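# Load two AA batteries into a remote's battery bay

## Task

Insert both AA batteries into the remote control's open battery compartment, each with correct polarity and fully seated against its spring; the remote may be repositioned as needed.

## Robot and tools

ROBOT. Two arms, left_arm and right_arm, each with a two-finger parallel gripper and a wrist camera. Base positions in the scene frame: left_arm about (+0.007, +0.271, +0.019) m, right_arm about (-0.003, -0.339, +0.012) m, both nearly unrotated. A gripper's fingers point along its own +z axis and close along its own y axis. end_effector_position is the point between the finger pads, just under 1 cm behind the tips.

FRAMES. Scene frame: origin at table-top height, halfway between the nominal bases, a little behind the table's near edge; +x points out over the table, +z up, left_arm sits on the +y side (arm names do not match image left/right). Reported positions (metres), quaternions (wxyz), velocities and targets are in the scene frame. Motion offsets are instead expressed along each arm's own Hand target axes. Printed hand poses may be off by a few cm, more at long reach.

execute_actions. Argument actions: a list of actions; each action is a list of up to 15 rows, each row one control step of 1/30 s. A short action repeats its final row until 15 steps pass. Every row has 14 numbers in [-1, 1]: left_arm dx, dy, dz, rx, ry, rz, opening, then the same seven for right_arm, always both arms. The six pose numbers are an offset from that arm's Hand target as it stood when the action began (each row measured from that start, not from the prior row), along the Hand target's axes; 1.0 equals 0.6 m or 180 degrees, and rx, ry, rz form one rotation vector. Repeating an offset in a later action moves further. Opening is absolute: +1 fully open (about 87 mm gap), +0.5 about 69 mm, 0 about 43 mm, -0.5 about 18 mm, -1 closed. Six zeros re-commands the current Hand target; a 0 opening is a real command, so resend the present opening to keep a gripper unchanged. Optional cameras: list of names, ["all"] or []; images come by default only with an empty actions list.

move. target: one 14-number row as above, or a list of up to 15 rows; every row is an offset from the same starting Hand targets, not from the previous row. Paths are straight, end together, last at least 0.5 s and at most 10 s. speed: top speed in m/s, 0.002 to 2.9 (default 0.25), one value or one per target; rotation is capped at twice that in rad/s. blend: corner rounding in metres per target (0 means stop at each). opening_speed: rate of opening change per second on the -1..+1 scale, at least 0.2. blocking=false returns after about 0.5 s while motion continues. Paths do not avoid obstacles or the other arm; faster moves lag, stray and hit harder. The result adds a move: line with the ending (done, off_target, moving, held, fault) and any limits (paced = pose clipped, held = steps withheld). done means within 10 mm and 2 degrees and at rest; it says nothing about contact.

wait: seconds 0 to 10; arms keep their last command; a running move continues. stop: brakes a running move. zoom_image: camera (one of cam_head_left, cam_head_right, cam_high, cam_low, cam_left_wrist, cam_right_wrist) and region [x0, y0, x1, y1] in pixels, at most 504 by 504, only on the newest images. All cameras are 672x504. read_manual: optional section, "licences". finished_scene: scene, this scene's number (integer 1 or 2); call it only when the batteries are seated and will stay that way unheld.

RESULTS. Per arm: end_effector_position, end_effector_quat_wxyz, Hand target (last commanded pose after clipping; next offsets start from it), Tool commands, grip_measured (gripper position on the command scale), Joint positions (gripper last, 0 closed to 1 open), Joint velocities (may say within noise), Joint torques (include gravity; joints 1 to 3 wrap at ±28 N m). MOTOR HOT appears from 75 °C; an OVER-TEMPERATURE FAULT at 90 °C folds that arm and disables it for the rest of the scene.

BEHAVIOUR. Commanded orientation is clipped each step to within 40 degrees of the measured one. Friction and gravity leave grippers short, low or tilted, especially far out; tiny moves may not happen or go sideways. Check position and tilt after each move and correct; if still short, send the gap as an offset. An arm blocked by something keeps pushing until commanded back past its gripper. To grip, command about 0.04 below grip_measured at first contact for full force (about 20 N per pad); less for a lighter hold. Readings can be off by about 1 mm of opening.

AVOID. Dropping parts, releasing moving parts, fast impacts, hard pushes, anything leaving the table. Arms or grippers touching each other (the clearance check does not guard grippers or wrist cameras), and closing one gripper on the other's fingers. The bar, plate (up to about 3 cm above the table) and low rail behind the table give no warning on contact. Strain on wrist camera cables. Paths passing close to an arm's own base; route around it. Long holding, stretched poses or pushing at unreachable targets heats motors. Loose objects may occasionally be nudged by outside disturbances.

Each tool is called after "Emit:" in YAML: its name, and indented under it one key for each argument.

## Session

Emit:
execute_actions:
  actions: []

Scene clock: 0.00 s.
left_arm: end_effector_position=(+0.4124, +0.1403, +0.1285) grip_measured=+0.992 end_effector_quat_wxyz=(+0.452, -0.005, +0.889, -0.076) | right_arm: end_effector_position=(+0.3099, -0.2792, +0.2296) grip_measured=+0.977 end_effector_quat_wxyz=(+0.544, -0.050, +0.835, +0.058)
Joint positions: left_arm=[-0.346 1.564 0.944 -0.026 -0.158 -0.281 0.996] | right_arm=[0.124 0.877 0.799 -0.316 -0.056 0.066 0.989]
Joint velocities: within noise
Joint torques (N m): no reading
Heat: left arm: 32 °C; right arm: 31 °C.
Hand target: left_arm +0.4185, +0.1381, +0.1421; +0.469, -0.007, +0.879, -0.082 | right_arm +0.3111, -0.2794, +0.2366; +0.552, -0.049, +0.830, +0.058
Tool commands: left_gripper/opening=+1.0 right_gripper/opening=+1.0

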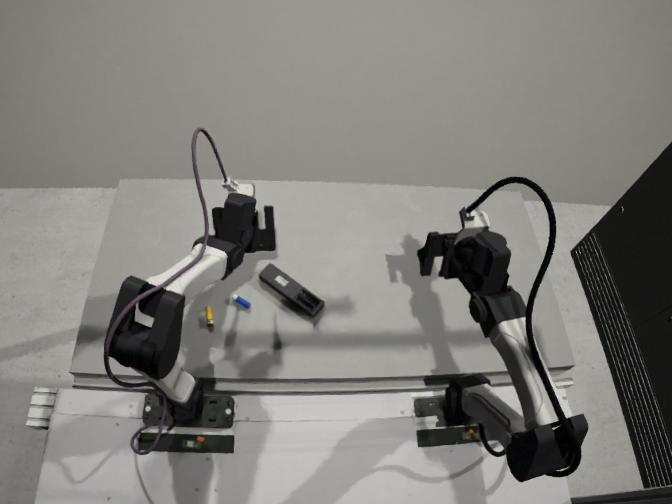

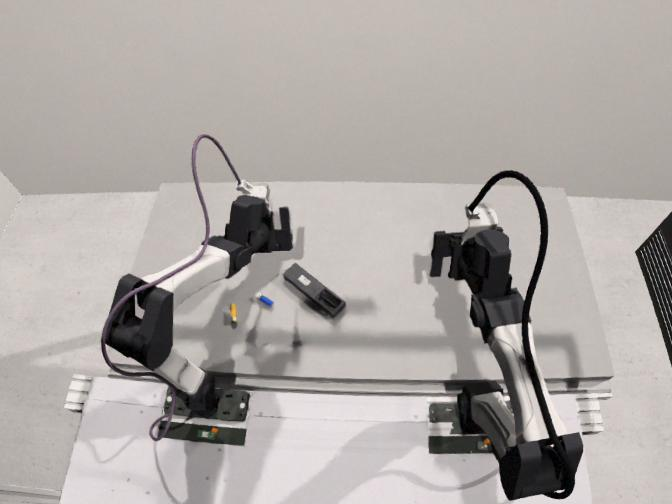

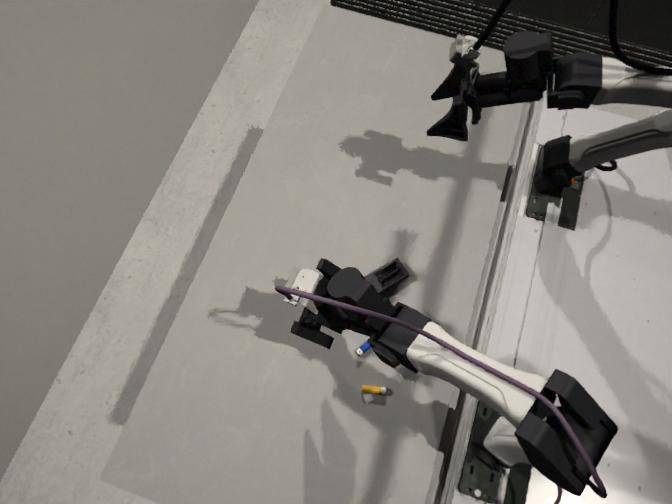

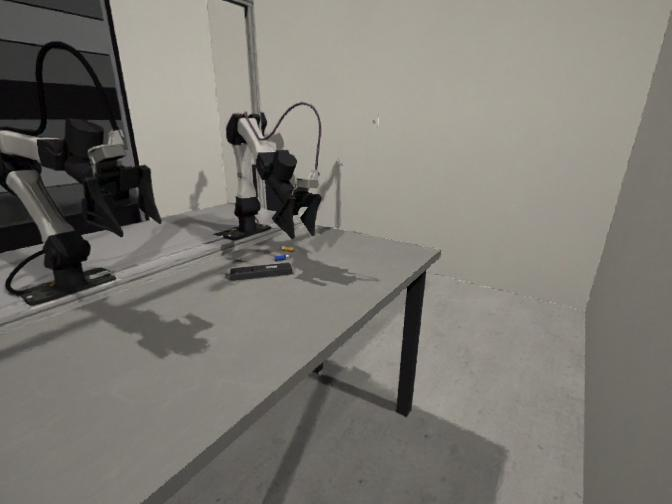

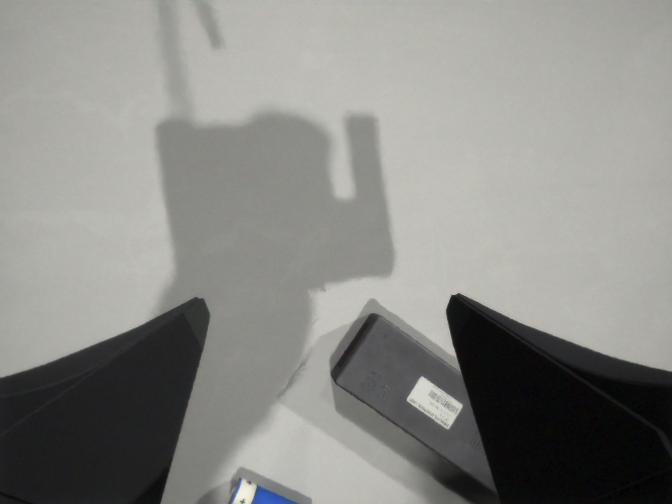

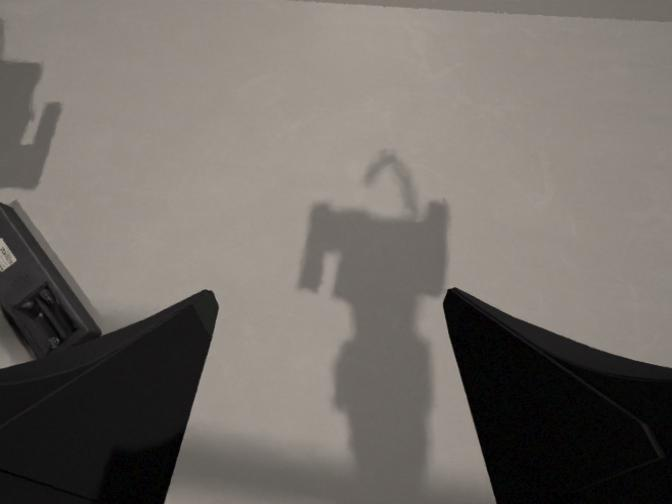

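Emit:
move:
  target: [0.029,-0.0605,-0.2345,-0.0454,0.0341,0.0261,1,0,0,0,0,0,0,1]
  speed: 0.25
  cameras: ["cam_left_wrist","cam_head_left"]

Scene clock: 6.83 s.
left_arm: end_effector_position=(+0.2837, +0.1245, +0.1966) grip_measured=+0.992 end_effector_quat_wxyz=(+0.406, +0.013, +0.914, +0.007) | right_arm: end_effector_position=(+0.3099, -0.2792, +0.2296) grip_measured=+0.977 end_effector_quat_wxyz=(+0.544, -0.050, +0.835, +0.058)
Joint positions: left_arm=[-0.696 1.249 1.071 -0.713 -0.5 -0.489 0.996] | right_arm=[0.124 0.877 0.799 -0.316 -0.056 0.066 0.989]
Joint torques (N m): left_arm=[-0.94 -3.89 10.93 1.33 -0.35 -0.16] | right_arm=[-0.24 -1.31 8.88 2.39 -0.03 -0.09]
Heat: left arm: 33 °C; right arm: 31 °C.
Hand target: left_arm +0.2902, +0.1200, +0.2103; +0.423, +0.000, +0.906, +0.000 | right_arm +0.3111, -0.2794, +0.2366; +0.552, -0.049, +0.830, +0.058
Off the commanded pose: left_arm 0.016 m, 3 deg | right_arm 0.007 m, 1 deg.
move: off_target (left_arm)
Images, in order (width x height): cam_head_left 672x504, cam_left_wrist 672x504.

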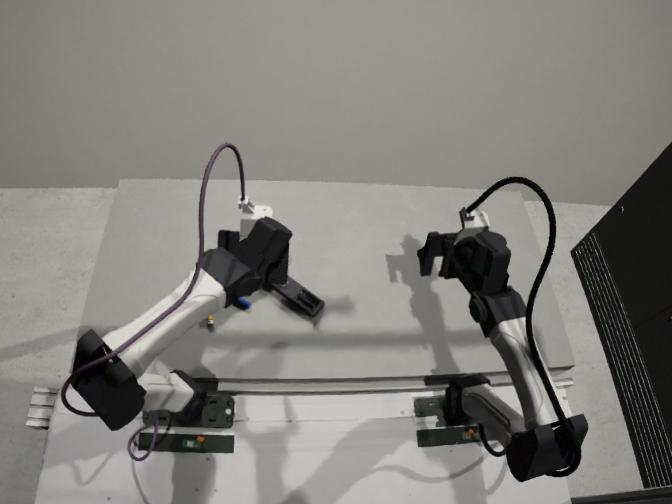

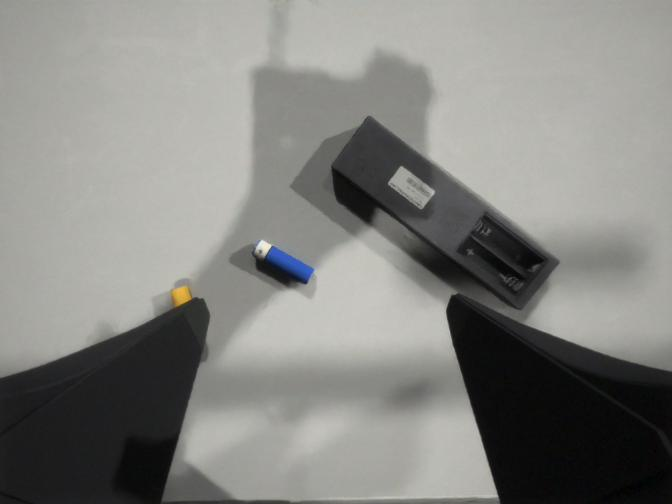

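Emit:
move:
  target:
    - [0.0357,-0.08,0.1648,0.1547,0.2476,0.3319,1,0,0,0,0,0,0,1]
    - [0.0357,-0.08,0.1648,0.3063,0.1494,0.6568,1,0,0,0,0,0,0,1]
  speed: 0.5
  blend: [0.03,0]
  cameras: ["cam_left_wrist","cam_head_left"]

Scene clock: 13.17 s.
left_arm: end_effector_position=(+0.3504, +0.0759, +0.1155) grip_measured=+0.992 end_effector_quat_wxyz=(-0.027, +0.895, +0.446, -0.006) | right_arm: end_effector_position=(+0.3099, -0.2792, +0.2296) grip_measured=+0.977 end_effector_quat_wxyz=(+0.544, -0.050, +0.835, +0.058)
Joint positions: left_arm=[-0.623 2.126 1.884 -1.402 -0.014 1.588 0.996] | right_arm=[0.124 0.877 0.799 -0.316 -0.056 0.066 0.989]
Joint torques (N m): left_arm=[-0.38 -13.94 6.15 0.14 0.18 0.14] | right_arm=[-0.36 -1.5 9.37 2.36 0 -0.09]
Heat: left arm: 34 °C; right arm: 31 °C.
Hand target: left_arm +0.3523, +0.0720, +0.1303; +0.000, +0.899, +0.439, +0.000 | right_arm +0.3111, -0.2794, +0.2366; +0.552, -0.049, +0.830, +0.058
Off the commanded pose: left_arm 0.015 m, 3 deg | right_arm 0.007 m, 1 deg.
move: off_target (left_arm)
Images, in order (width x height): cam_head_left 672x504, cam_left_wrist 672x504.

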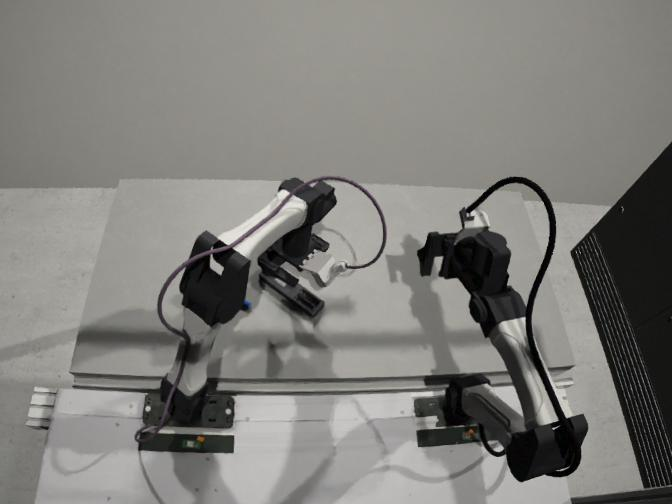

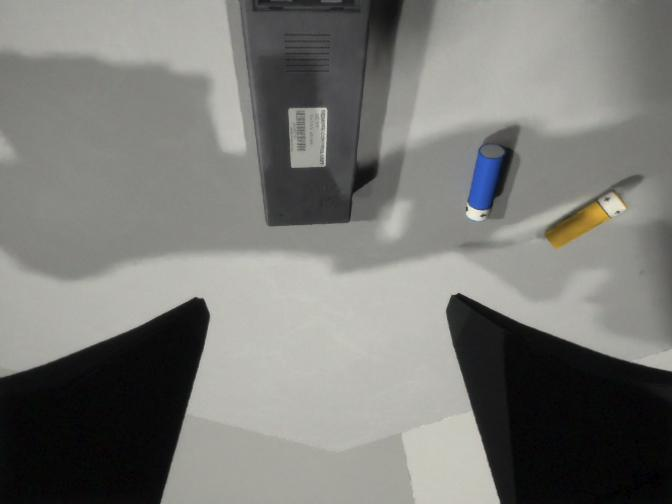

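Emit:
move:
  target:
    - [-0.01,0.0195,0.12,0,0,0,1,0,0,0,0,0,0,1]
    - [-0.01,0.0195,0.19,0,0,0,1,0,0,0,0,0,0,1]
  speed: 0.2
  blend: [0.02,0]
  cameras: ["cam_left_wrist"]

Scene clock: 15.77 s.
left_arm: end_effector_position=(+0.3568, +0.0649, +0.0174) grip_measured=+0.992 end_effector_quat_wxyz=(-0.009, +0.898, +0.441, +0.003) | right_arm: end_effector_position=(+0.3099, -0.2792, +0.2296) grip_measured=+0.977 end_effector_quat_wxyz=(+0.544, -0.050, +0.835, +0.058)
Joint positions: left_arm=[-0.635 2.194 1.598 -1.007 -0.011 1.588 0.996] | right_arm=[0.124 0.877 0.799 -0.316 -0.056 0.066 0.989]
Joint torques (N m): left_arm=[-0.49 -10.26 6.34 0.23 0.16 0.02] | right_arm=[-0.38 -1.55 9.2 2.41 0 -0.06]
Heat: left arm: 34 °C; right arm: 32 °C.
Hand target: left_arm +0.3578, +0.0600, +0.0163; +0.000, +0.899, +0.438, +0.000 | right_arm +0.3111, -0.2794, +0.2366; +0.552, -0.049, +0.830, +0.058
Off the commanded pose: left_arm 0.005 m, 1 deg | right_arm 0.007 m, 1 deg.
move: done
Images, in order (width x height): cam_left_wrist 672x504.

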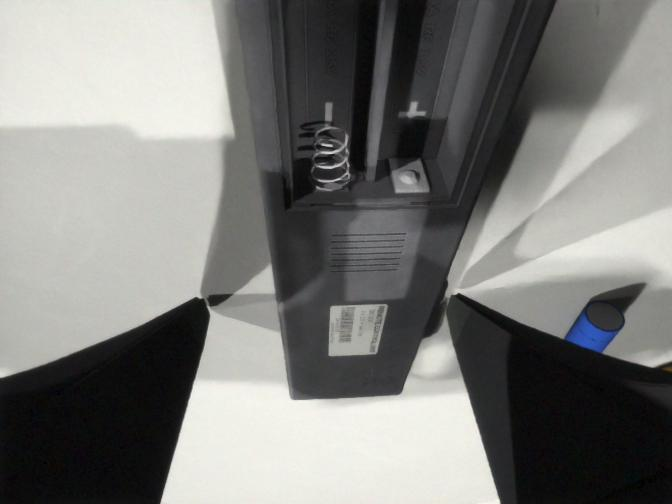

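Emit:
move:
  target:
    - [0,0,0,0,0,0,0.0,0,0,0,0,0,0,1]
    - [0,0,-0.04,0,0,0,0.0,0,0,0,0,0,0,1]
    - [-0.03,-0.011,-0.04,0,0,-0.3,0.0,0,0,0,0,0,0,1]
    - [-0.06,-0.022,-0.04,0,0,-0.6,0.0,0,0,0,0,0,0,1]
    - [-0.09,-0.0335,-0.04,0,0,-0.911,0.0,0,0,0,0,0,0,1]
  speed: [0.2,0.2,0.55,0.55,0.55]
  blend: [0,0.01,0.02,0.02,0]
  opening_speed: 2
  cameras: ["cam_left_wrist","cam_head_left"]

Scene clock: 21.37 s.
left_arm: end_effector_position=(+0.3014, +0.0347, +0.0226) grip_measured=+0.092 end_effector_quat_wxyz=(-0.020, -0.301, +0.953, +0.023) | right_arm: end_effector_position=(+0.3099, -0.2792, +0.2296) grip_measured=+0.977 end_effector_quat_wxyz=(+0.544, -0.050, +0.835, +0.058)
Joint positions: left_arm=[-0.568 2.19 1.609 -1.07 0.002 -1.185 0.546] | right_arm=[0.124 0.877 0.799 -0.316 -0.056 0.066 0.989]
Joint torques (N m): left_arm=[-0.32 -14.61 6.15 0.21 -0.13 -0.18] | right_arm=[-0.23 -1.37 9.07 2.35 -0.01 -0.08]
Heat: left arm: 34 °C; right arm: 32 °C.
Hand target: left_arm +0.3088, +0.0298, +0.0403; +0.000, -0.309, +0.951, +0.000 | right_arm +0.3111, -0.2794, +0.2366; +0.552, -0.049, +0.830, +0.058
Off the commanded pose: left_arm 0.020 m, 4 deg | right_arm 0.007 m, 1 deg.
move: off_target (left_arm)
Images, in order (width x height): cam_head_left 672x504, cam_left_wrist 672x504.

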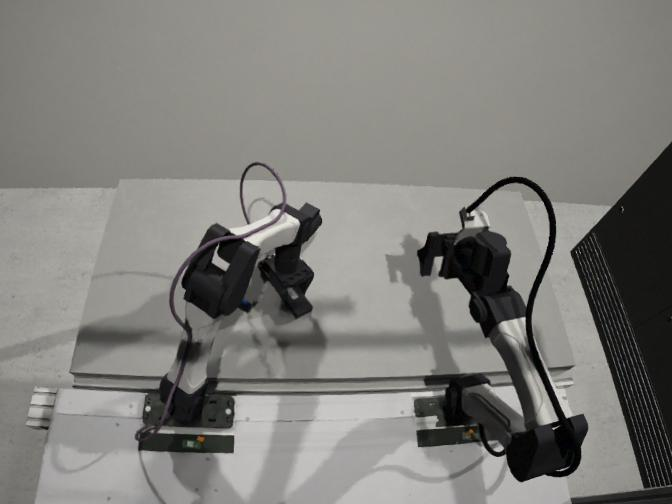

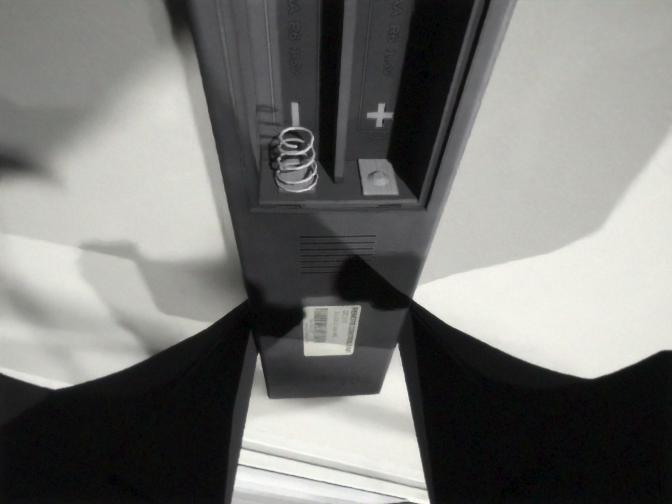

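Emit:
move:
  target:
    - [0,0,0.04,0,0,0,0.0,0,0,0,0,0,0,1]
    - [0,0,0.04,0,0,0,0.8,0,0,0,0,0,0,1]
    - [0,0,-0.16,0,0,0,0.8,0,0,0,0,0,0,1]
  speed: [0.1,0.2,0.25]
  blend: [0,0,0]
  opening_speed: 2
  cameras: ["cam_left_wrist","cam_head_left"]

Scene clock: 24.67 s.
left_arm: end_effector_position=(+0.3035, +0.0313, +0.1247) grip_measured=+0.800 end_effector_quat_wxyz=(-0.015, -0.302, +0.953, +0.010) | right_arm: end_effector_position=(+0.3099, -0.2792, +0.2296) grip_measured=+0.977 end_effector_quat_wxyz=(+0.544, -0.050, +0.835, +0.058)
Joint positions: left_arm=[-0.568 2.119 1.91 -1.415 0.012 -1.187 0.9] | right_arm=[0.124 0.877 0.799 -0.316 -0.056 0.066 0.989]
Joint torques (N m): left_arm=[-0.32 -11.22 8.88 0.05 -0.18 -0.14] | right_arm=[-0.34 -1.69 8.92 2.39 0.06 -0.03]
Heat: left arm: 34 °C; right arm: 33 °C.
Hand target: left_arm +0.3086, +0.0299, +0.1362; +0.000, -0.309, +0.951, +0.000 | right_arm +0.3111, -0.2794, +0.2366; +0.552, -0.049, +0.830, +0.058
Off the commanded pose: left_arm 0.013 m, 2 deg | right_arm 0.007 m, 1 deg.
move: off_target (left_arm); target 2's new opening was sent with left_arm's hand 0.010 m and 3 deg from that target
Images, in order (width x height): cam_head_left 672x504, cam_left_wrist 672x504.

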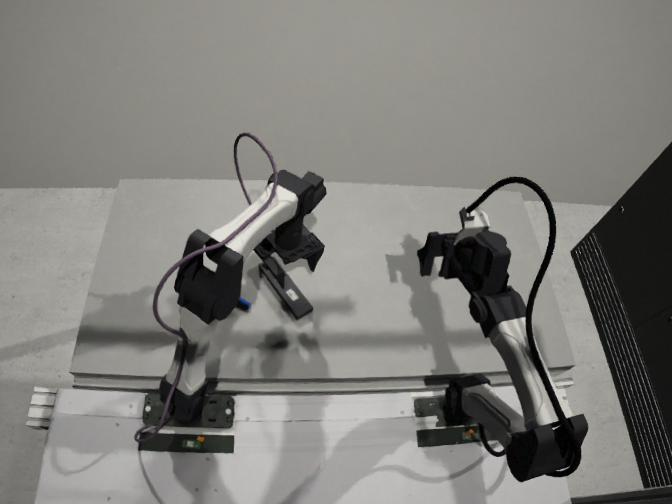

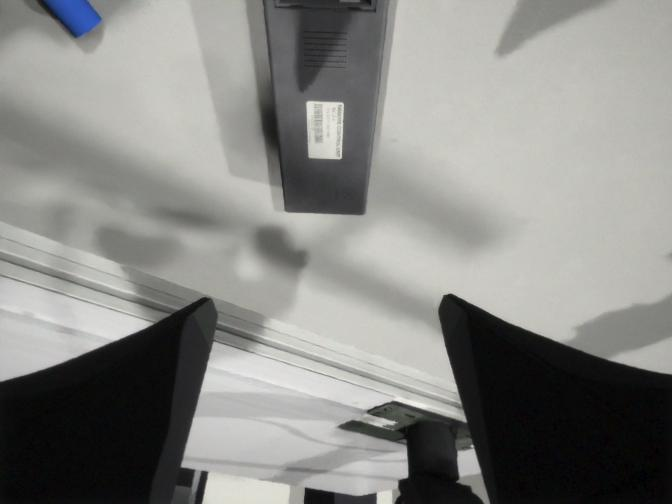

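Emit:
move:
  target: [-0.15,0.208,0.05,0,0,-0.144,0.0,0.299,0.4257,0.0223,-0.128,0.0437,-0.0779,0.8]
  speed: 0.35
  cameras: ["cam_left_wrist","cam_right_wrist","cam_head_left"]

Scene clock: 30.20 s.
left_arm: end_effector_position=(+0.3039, +0.1833, +0.0980) grip_measured=+0.000 end_effector_quat_wxyz=(-0.021, -0.509, +0.860, +0.010) | right_arm: end_effector_position=(+0.2097, -0.0402, +0.0632) grip_measured=+0.800 end_effector_quat_wxyz=(+0.457, -0.279, +0.834, +0.136)
Joint positions: left_arm=[-0.154 1.838 1.413 -1.208 0.004 -1.23 0.5] | right_arm=[1.118 1.399 0.572 0.227 0.413 0.266 0.9]
Joint torques (N m): left_arm=[-0.59 -11.15 6.26 0.31 -0.22 -0.13] | right_arm=[-0.13 -3.51 9.24 2.57 0.3 0.02]
Heat: left arm: 35 °C; right arm: 33 °C.
Hand target: left_arm +0.3082, +0.1838, +0.1062; +0.000, -0.514, +0.858, +0.000 | right_arm +0.2169, -0.0281, +0.0768; +0.476, -0.262, +0.826, +0.151
Off the commanded pose: left_arm 0.009 m, 3 deg | right_arm 0.020 m, 4 deg.
move: off_target (left_arm, right_arm)
Images, in order (width x height): cam_head_left 672x504, cam_left_wrist 672x504, cam_right_wrist 672x504.

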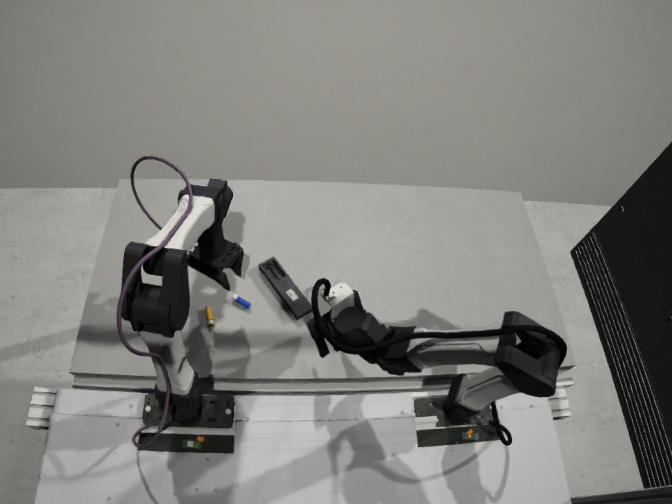

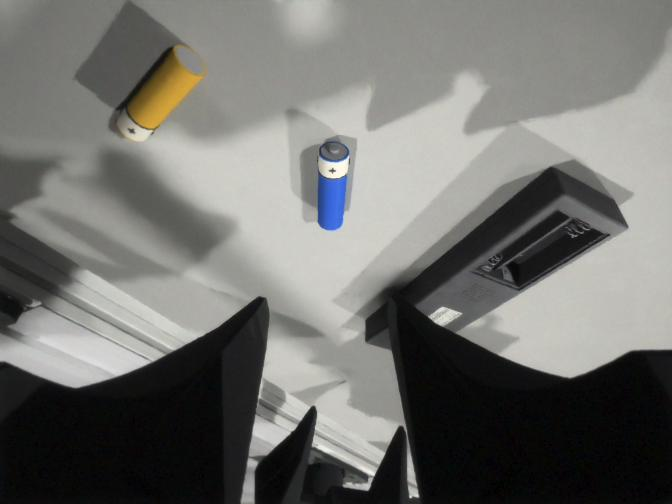

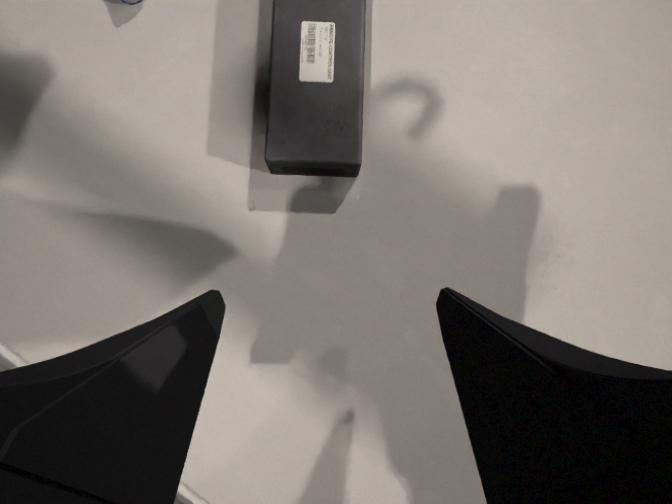

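Emit:
move:
  target:
    - [0.008,0,0.10,0,0,0.014,0,0,0.014,0,0,0,0,0.8]
    - [0.008,0,0.154,0,0,0.014,0,0,0.014,0.09,0,0,0,0.8]
    - [0.008,0,0.154,0,0,0.014,-0.7,0,0.014,0.167,0,0,0,0.8]
  speed: [0.25,0.15,0.15]
  blend: [0.02,0,0]
  opening_speed: 2
  cameras: ["cam_left_wrist","cam_right_wrist"]

Scene clock: 35.13 s.
left_arm: end_effector_position=(+0.3040, +0.1795, +0.0164) grip_measured=-0.602 end_effector_quat_wxyz=(-0.007, -0.504, +0.864, -0.002) | right_arm: end_effector_position=(+0.2753, +0.0155, +0.0157) grip_measured=+0.800 end_effector_quat_wxyz=(+0.462, -0.267, +0.836, +0.132)
Joint positions: left_arm=[-0.164 1.909 1.165 -0.854 0.004 -1.227 0.199] | right_arm=[1.024 1.842 0.803 0.463 0.356 0.224 0.9]
Joint torques (N m): left_arm=[-0.79 -7.28 5.79 0.34 -0.17 0.14] | right_arm=[-0.9 -6.41 8.61 2.55 -0.08 -0.17]
Heat: left arm: 35 °C; right arm: 34 °C.
Hand target: left_arm +0.3060, +0.1795, +0.0139; +0.000, -0.495, +0.869, +0.000 | right_arm +0.2828, +0.0289, +0.0268; +0.476, -0.262, +0.826, +0.152
Off the commanded pose: left_arm 0.003 m, 1 deg | right_arm 0.019 m, 3 deg.
move: off_target (right_arm)
Images, in order (width x height): cam_left_wrist 672x504, cam_right_wrist 672x504.

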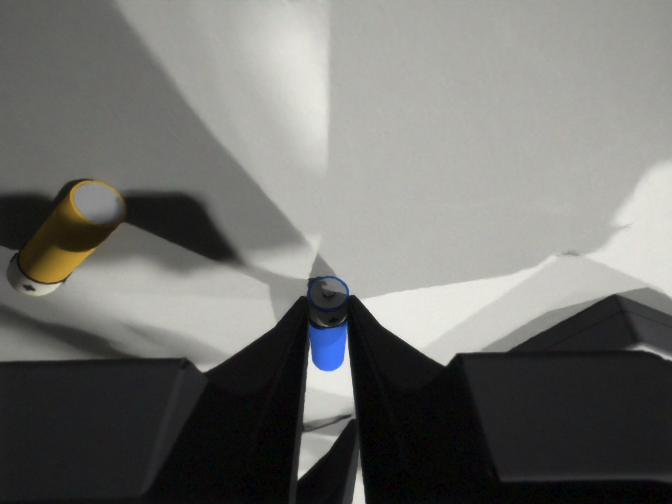

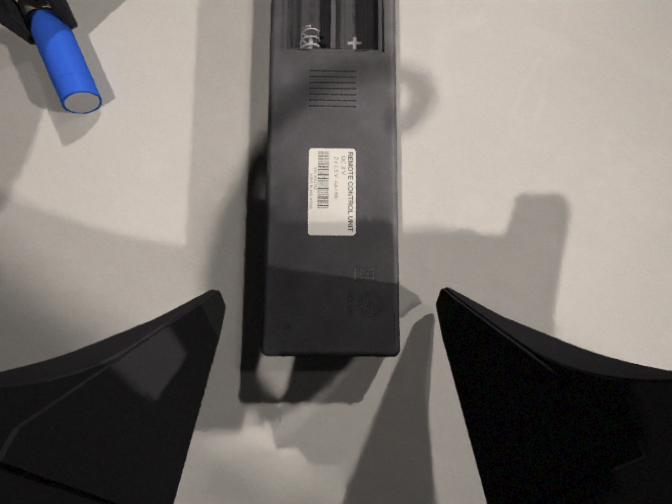

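Emit:
move:
  target:
    - [0,0,0,0,0,0,-0.7,0,0,0,0,0,0,0.0]
    - [0,0,-0.15,0,0,0,-0.7,0,0,0,0,0,0,0.0]
  speed: [0.25,0.25]
  blend: [0,0]
  opening_speed: 2
  cameras: ["cam_left_wrist","cam_right_wrist"]

Scene clock: 37.73 s.
left_arm: end_effector_position=(+0.3019, +0.1804, +0.0942) grip_measured=-0.602 end_effector_quat_wxyz=(-0.015, -0.504, +0.864, +0.005) | right_arm: end_effector_position=(+0.2753, +0.0156, +0.0158) grip_measured=+0.068 end_effector_quat_wxyz=(+0.462, -0.267, +0.836, +0.132)
Joint positions: left_arm=[-0.164 1.823 1.379 -1.175 0.004 -1.227 0.199] | right_arm=[1.024 1.842 0.803 0.463 0.356 0.224 0.534]
Joint torques (N m): left_arm=[-1.14 -9.36 8.24 0.05 -0.13 0.05] | right_arm=[-0.69 -6.3 8.42 2.57 -0.08 -0.1]
Heat: left arm: 35 °C; right arm: 34 °C.
Hand target: left_arm +0.3059, +0.1796, +0.1038; +0.000, -0.495, +0.869, +0.000 | right_arm +0.2828, +0.0289, +0.0268; +0.476, -0.262, +0.826, +0.152
Off the commanded pose: left_arm 0.011 m, 2 deg | right_arm 0.019 m, 3 deg.
move: off_target (left_arm, right_arm)
Images, in order (width x height): cam_left_wrist 672x504, cam_right_wrist 672x504.

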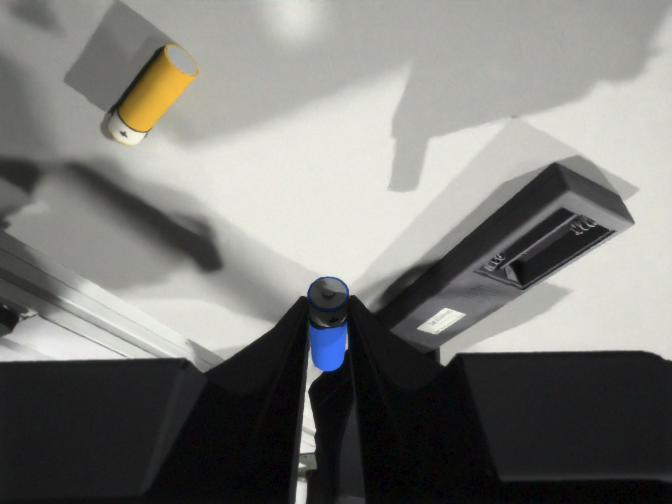

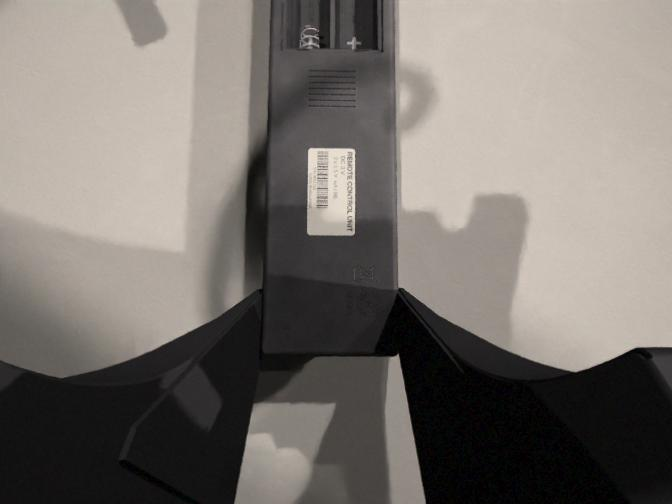

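Emit:
zoom_image:
  camera: "cam_left_wrist"
  region: [440, 140, 650, 300]

Emit:
zoom_image:
  camera: "cam_right_wrist"
  region: [240, 0, 420, 120]

Scaled by 2.400.

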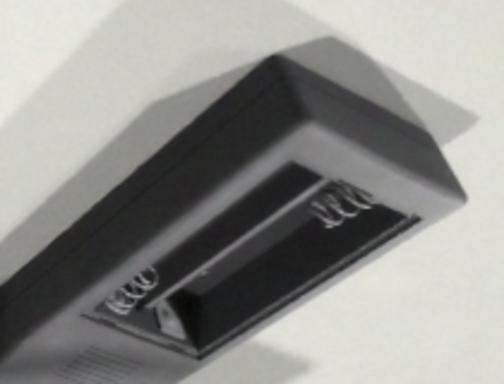

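Scaled by 2.800.

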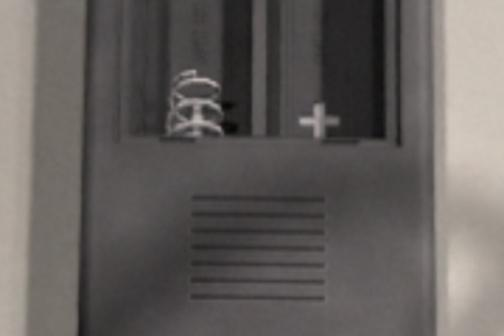

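Emit:
move:
  target: [0.0137,-0.1877,0.028,0.0251,-0.1034,0.1501,-0.7,0,0,0,0,0,0,0.0]
  speed: 0.25
  cameras: ["cam_left_wrist","cam_right_wrist"]

Scene clock: 43.53 s.
left_arm: end_effector_position=(+0.3856, +0.1173, +0.0812) grip_measured=-0.602 end_effector_quat_wxyz=(+0.137, -0.278, +0.949, +0.051) | right_arm: end_effector_position=(+0.2753, +0.0156, +0.0158) grip_measured=+0.068 end_effector_quat_wxyz=(+0.462, -0.267, +0.836, +0.132)
Joint positions: left_arm=[-0.408 2.088 1.71 -1.064 -0.257 -0.966 0.199] | right_arm=[1.024 1.842 0.803 0.463 0.356 0.224 0.534]
Joint torques (N m): left_arm=[-0.59 -9.52 9.52 0.68 -0.34 0.11] | right_arm=[-0.38 -6.56 8.62 2.59 -0.02 -0.09]
Heat: left arm: 35 °C; right arm: 35 °C.
Hand target: left_arm +0.3986, +0.1151, +0.0871; +0.159, -0.273, +0.948, +0.046 | right_arm +0.2828, +0.0289, +0.0268; +0.476, -0.262, +0.826, +0.152
Off the commanded pose: left_arm 0.014 m, 3 deg | right_arm 0.019 m, 3 deg.
move: off_target (left_arm, right_arm)
Images, in order (width x height): cam_left_wrist 672x504, cam_right_wrist 672x504.

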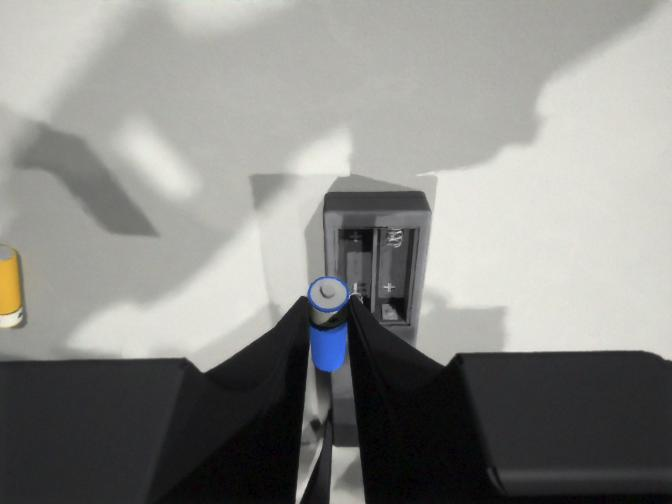

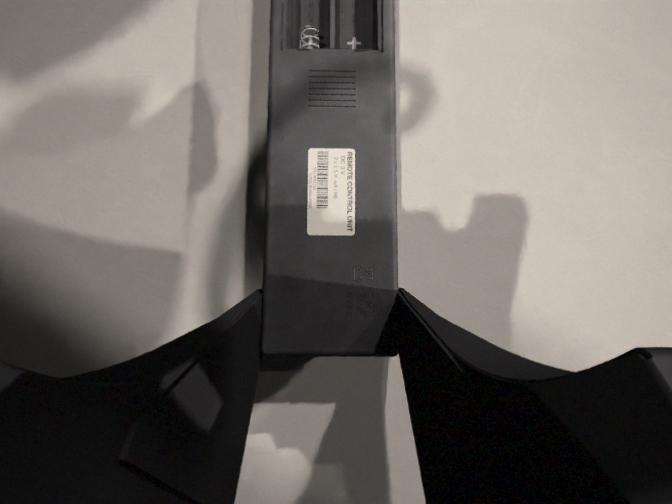

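Emit:
zoom_image:
  camera: "cam_left_wrist"
  region: [290, 180, 450, 340]

Scaled by 3.150.

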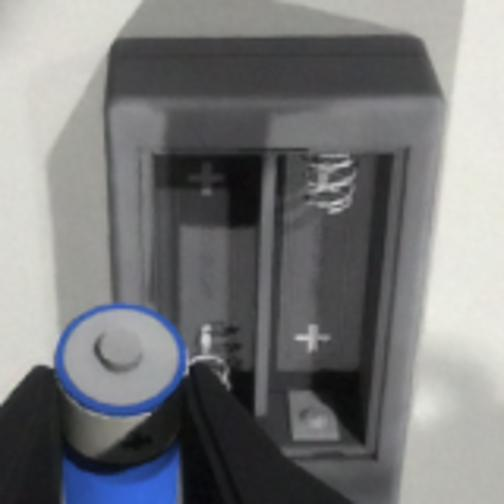

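Emit:
move:
  target: [0.0125,-0.0197,0.0593,-0.0036,-0.011,-0.0105,-0.7,0,0,0,0,0,0,0.0]
  speed: 0.15
  cameras: ["cam_left_wrist","cam_right_wrist"]

Emit:
zoom_image:
  camera: "cam_left_wrist"
  region: [260, 190, 440, 370]

Emit:
zoom_image:
  camera: "cam_right_wrist"
  region: [240, 0, 420, 120]

Scene clock: 47.10 s.
left_arm: end_effector_position=(+0.4029, +0.1089, +0.0510) grip_measured=-0.602 end_effector_quat_wxyz=(+0.160, -0.282, +0.945, +0.053) | right_arm: end_effector_position=(+0.2753, +0.0156, +0.0158) grip_measured=+0.068 end_effector_quat_wxyz=(+0.462, -0.267, +0.836, +0.132)
Joint positions: left_arm=[-0.424 2.154 1.685 -0.945 -0.294 -0.984 0.199] | right_arm=[1.024 1.842 0.803 0.463 0.356 0.224 0.534]
Joint torques (N m): left_arm=[-0.62 -10.36 6.93 0.73 -0.43 -0.14] | right_arm=[-0.64 -6.39 8.32 2.58 -0.06 -0.12]
Heat: left arm: 36 °C; right arm: 36 °C.
Hand target: left_arm +0.4088, +0.1075, +0.0511; +0.174, -0.289, +0.940, +0.053 | right_arm +0.2828, +0.0289, +0.0268; +0.476, -0.262, +0.826, +0.152
Off the commanded pose: left_arm 0.006 m, 2 deg | right_arm 0.019 m, 3 deg.
move: off_target (right_arm)
Images, in order (width x height): cam_left_wrist 672x504, cam_right_wrist 672x504.

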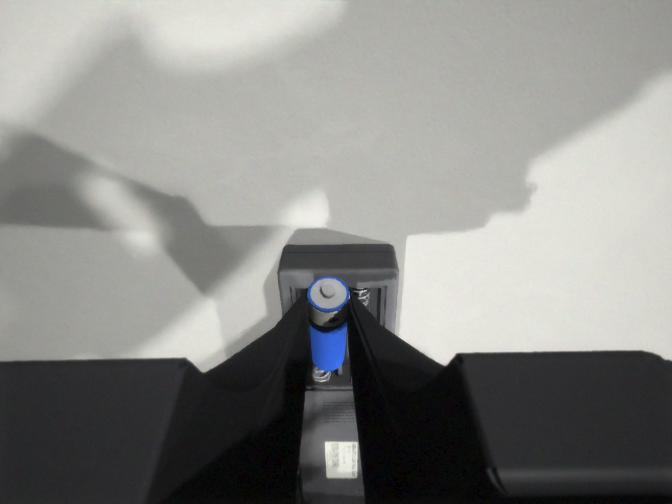

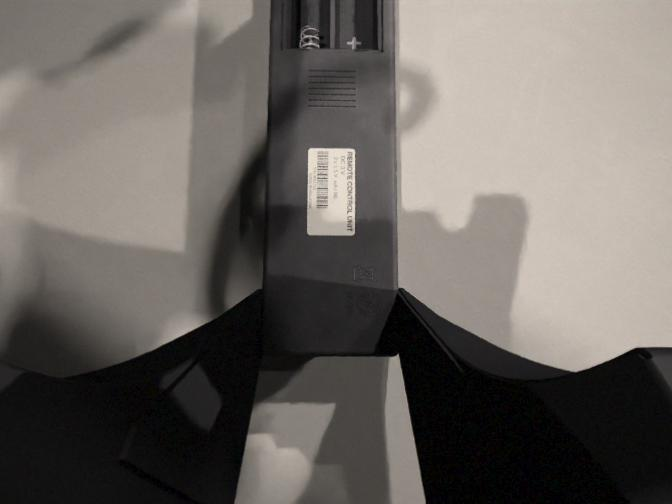

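Scaled by 2.800.

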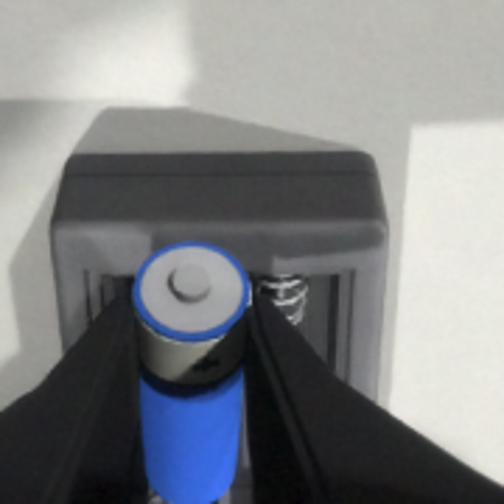

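Scaled by 2.800.

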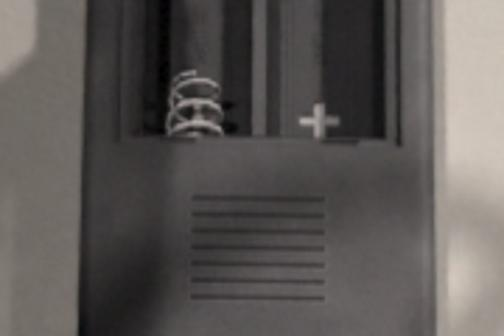

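Emit:
move:
  target: [0.0093,0.0085,-0.0037,-0.003,0,-0.008,-0.7,0,0,0,0,0,0,0.0]
  speed: 0.15
  cameras: ["cam_left_wrist"]

Emit:
zoom_image:
  camera: "cam_left_wrist"
  region: [260, 190, 440, 370]

Scene clock: 49.03 s.
left_arm: end_effector_position=(+0.3950, +0.1102, +0.0422) grip_measured=-0.602 end_effector_quat_wxyz=(+0.152, -0.294, +0.942, +0.062) | right_arm: end_effector_position=(+0.2752, +0.0156, +0.0158) grip_measured=+0.068 end_effector_quat_wxyz=(+0.462, -0.267, +0.836, +0.132)
Joint positions: left_arm=[-0.43 2.154 1.651 -0.94 -0.299 -1.018 0.199] | right_arm=[1.024 1.842 0.803 0.463 0.356 0.224 0.534]
Joint torques (N m): left_arm=[-0.76 -12.21 6.41 0.63 -0.45 -0.16] | right_arm=[-0.66 -6.12 8.59 2.5 -0.02 -0.09]
Heat: left arm: 36 °C; right arm: 36 °C.
Hand target: left_arm +0.4009, +0.1083, +0.0512; +0.173, -0.301, +0.936, +0.055 | right_arm +0.2828, +0.0289, +0.0268; +0.476, -0.262, +0.826, +0.152
Off the commanded pose: left_arm 0.011 m, 3 deg | right_arm 0.019 m, 3 deg.
move: off_target (left_arm, right_arm)
Images, in order (width x height): cam_left_wrist 672x504.

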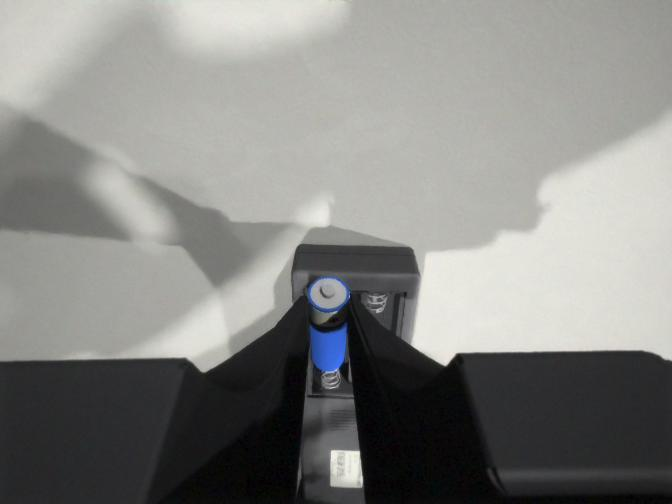

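Scaled by 2.800.

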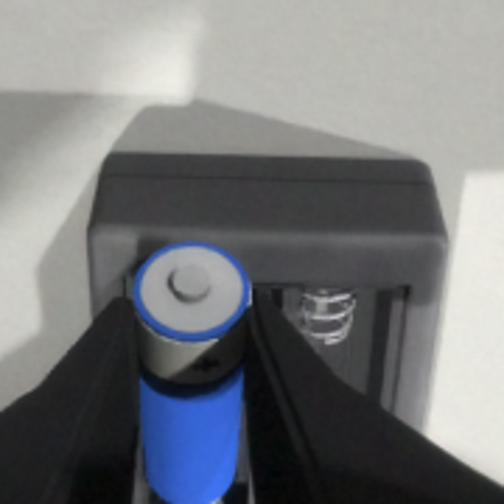

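Emit:
move:
  target: [0.007,0,0.0187,0,0,0.004,-0.7,0,0,0,0,0,0,0.0]
  speed: 0.1
  cameras: ["cam_left_wrist","cam_right_wrist"]

Emit:
zoom_image:
  camera: "cam_left_wrist"
  region: [260, 220, 440, 400]

Emit:
zoom_image:
  camera: "cam_right_wrist"
  region: [240, 0, 420, 120]

Scene clock: 50.53 s.
left_arm: end_effector_position=(+0.3954, +0.1117, +0.0395) grip_measured=-0.602 end_effector_quat_wxyz=(+0.157, -0.294, +0.941, +0.065) | right_arm: end_effector_position=(+0.2752, +0.0157, +0.0157) grip_measured=+0.068 end_effector_quat_wxyz=(+0.462, -0.267, +0.836, +0.132)
Joint positions: left_arm=[-0.431 2.154 1.639 -0.926 -0.309 -1.019 0.199] | right_arm=[1.024 1.842 0.803 0.463 0.355 0.224 0.534]
Joint torques (N m): left_arm=[-0.75 -11.03 5.05 0.88 -0.32 -0.02] | right_arm=[-0.47 -6.32 8.59 2.58 -0.04 -0.12]
Heat: left arm: 36 °C; right arm: 36 °C.
Hand target: left_arm +0.4010, +0.1084, +0.0391; +0.173, -0.295, +0.938, +0.056 | right_arm +0.2828, +0.0289, +0.0268; +0.476, -0.262, +0.826, +0.152
Off the commanded pose: left_arm 0.007 m, 2 deg | right_arm 0.019 m, 3 deg.
move: off_target (right_arm)
Images, in order (width x height): cam_left_wrist 672x504, cam_right_wrist 672x504.

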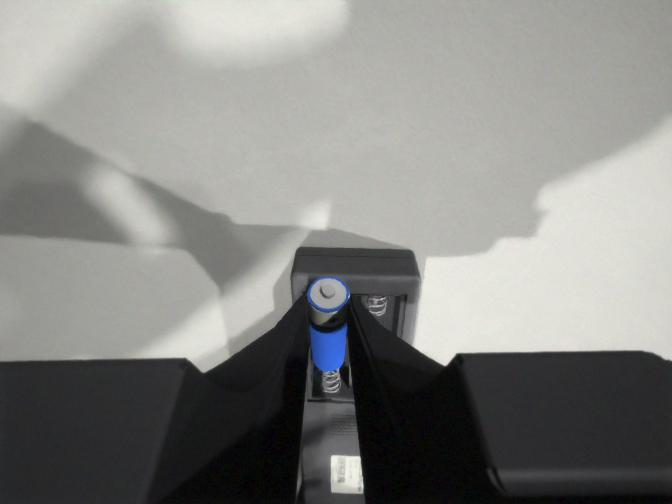

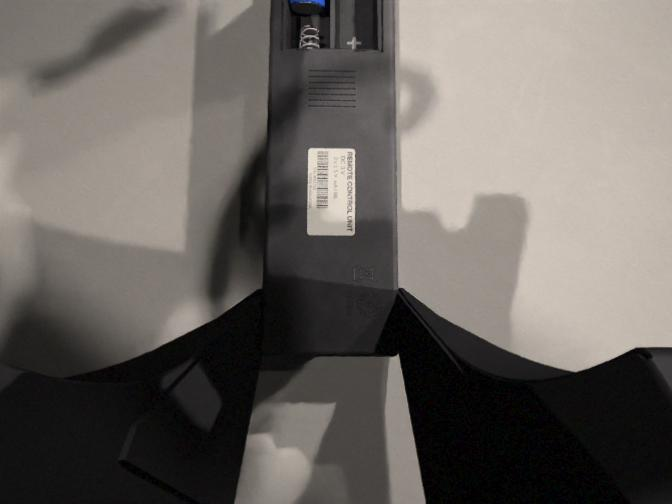

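Scaled by 2.800.

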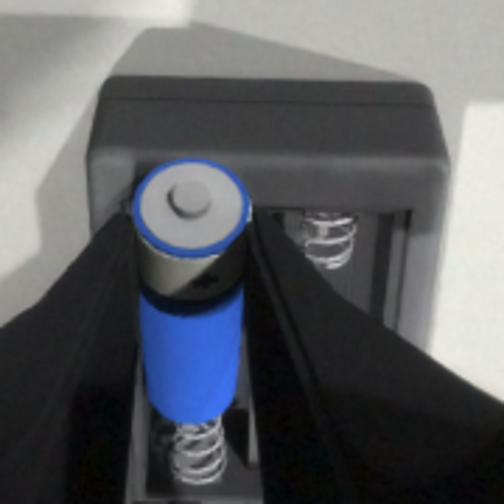

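Scaled by 2.800.

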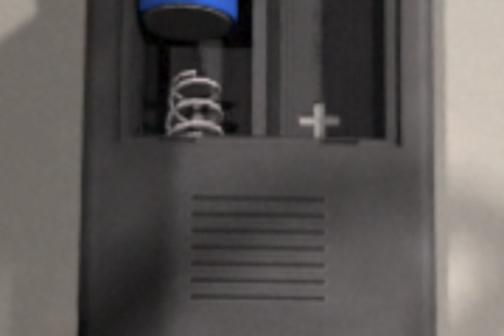

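Emit:
move:
  target: [0.0413,0,-0.0087,0,0,0,-0.75,0,0,0,0,0,0,0.0]
  speed: 0.08
  cameras: ["cam_left_wrist","cam_right_wrist"]

Emit:
zoom_image:
  camera: "cam_left_wrist"
  region: [260, 220, 440, 400]

Emit:
zoom_image:
  camera: "cam_right_wrist"
  region: [240, 0, 420, 120]

Scene clock: 52.67 s.
left_arm: end_effector_position=(+0.3872, +0.1034, +0.0365) grip_measured=-0.602 end_effector_quat_wxyz=(+0.179, -0.290, +0.938, +0.069) | right_arm: end_effector_position=(+0.2752, +0.0157, +0.0157) grip_measured=+0.068 end_effector_quat_wxyz=(+0.462, -0.267, +0.836, +0.132)
Joint positions: left_arm=[-0.474 2.122 1.571 -0.873 -0.352 -1.05 0.199] | right_arm=[1.024 1.842 0.803 0.463 0.355 0.224 0.534]
Joint torques (N m): left_arm=[-1.69 -11.06 4.57 0.58 0.01 -0.23] | right_arm=[-0.4 -6.24 8.46 2.53 -0.05 -0.06]
Heat: left arm: 36 °C; right arm: 36 °C.
Hand target: left_arm +0.3805, +0.0940, +0.0351; +0.173, -0.295, +0.938, +0.056 | right_arm +0.2828, +0.0289, +0.0268; +0.476, -0.262, +0.826, +0.152
Off the commanded pose: left_arm 0.012 m, 2 deg | right_arm 0.019 m, 3 deg.
move: off_target (left_arm, right_arm)
Images, in order (width x height): cam_left_wrist 672x504, cam_right_wrist 672x504.

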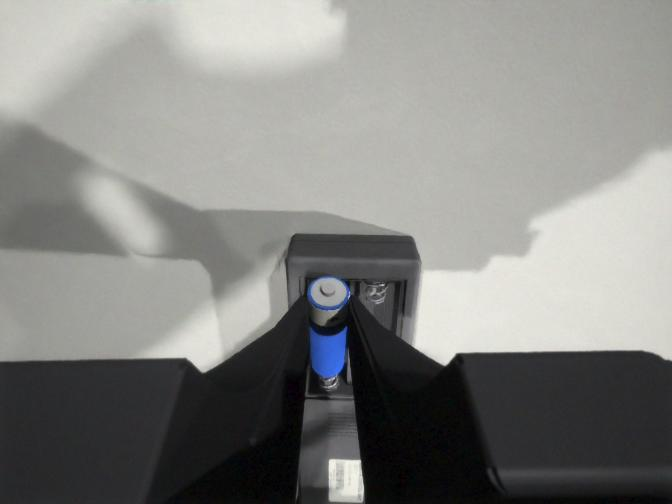

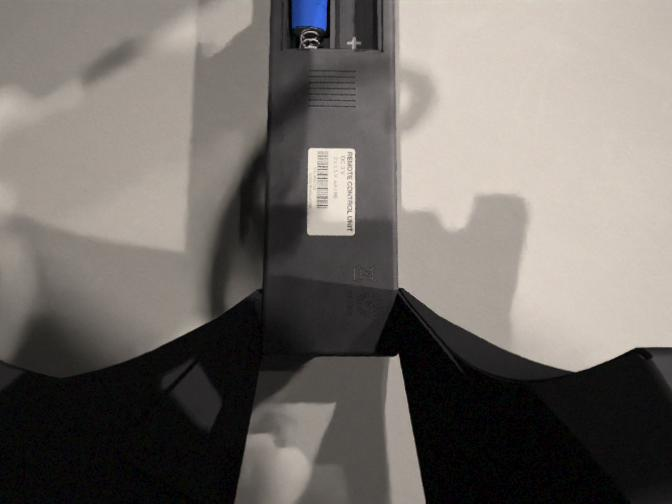

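Scaled by 2.800.

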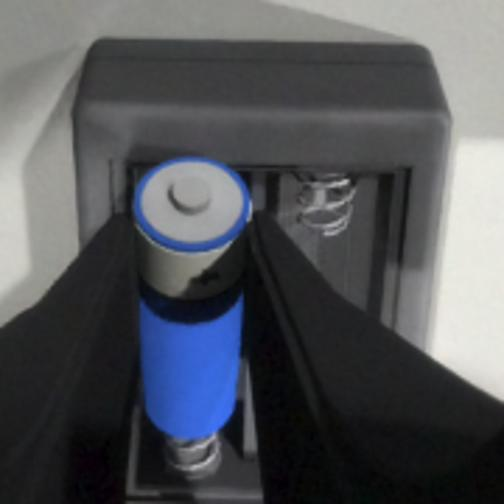

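Scaled by 2.800.

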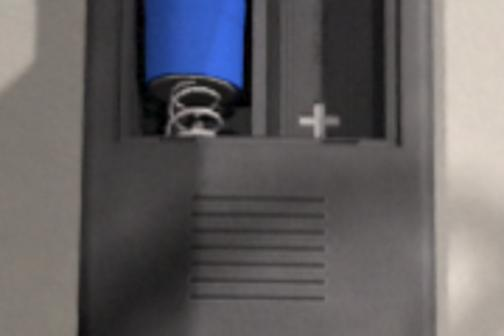

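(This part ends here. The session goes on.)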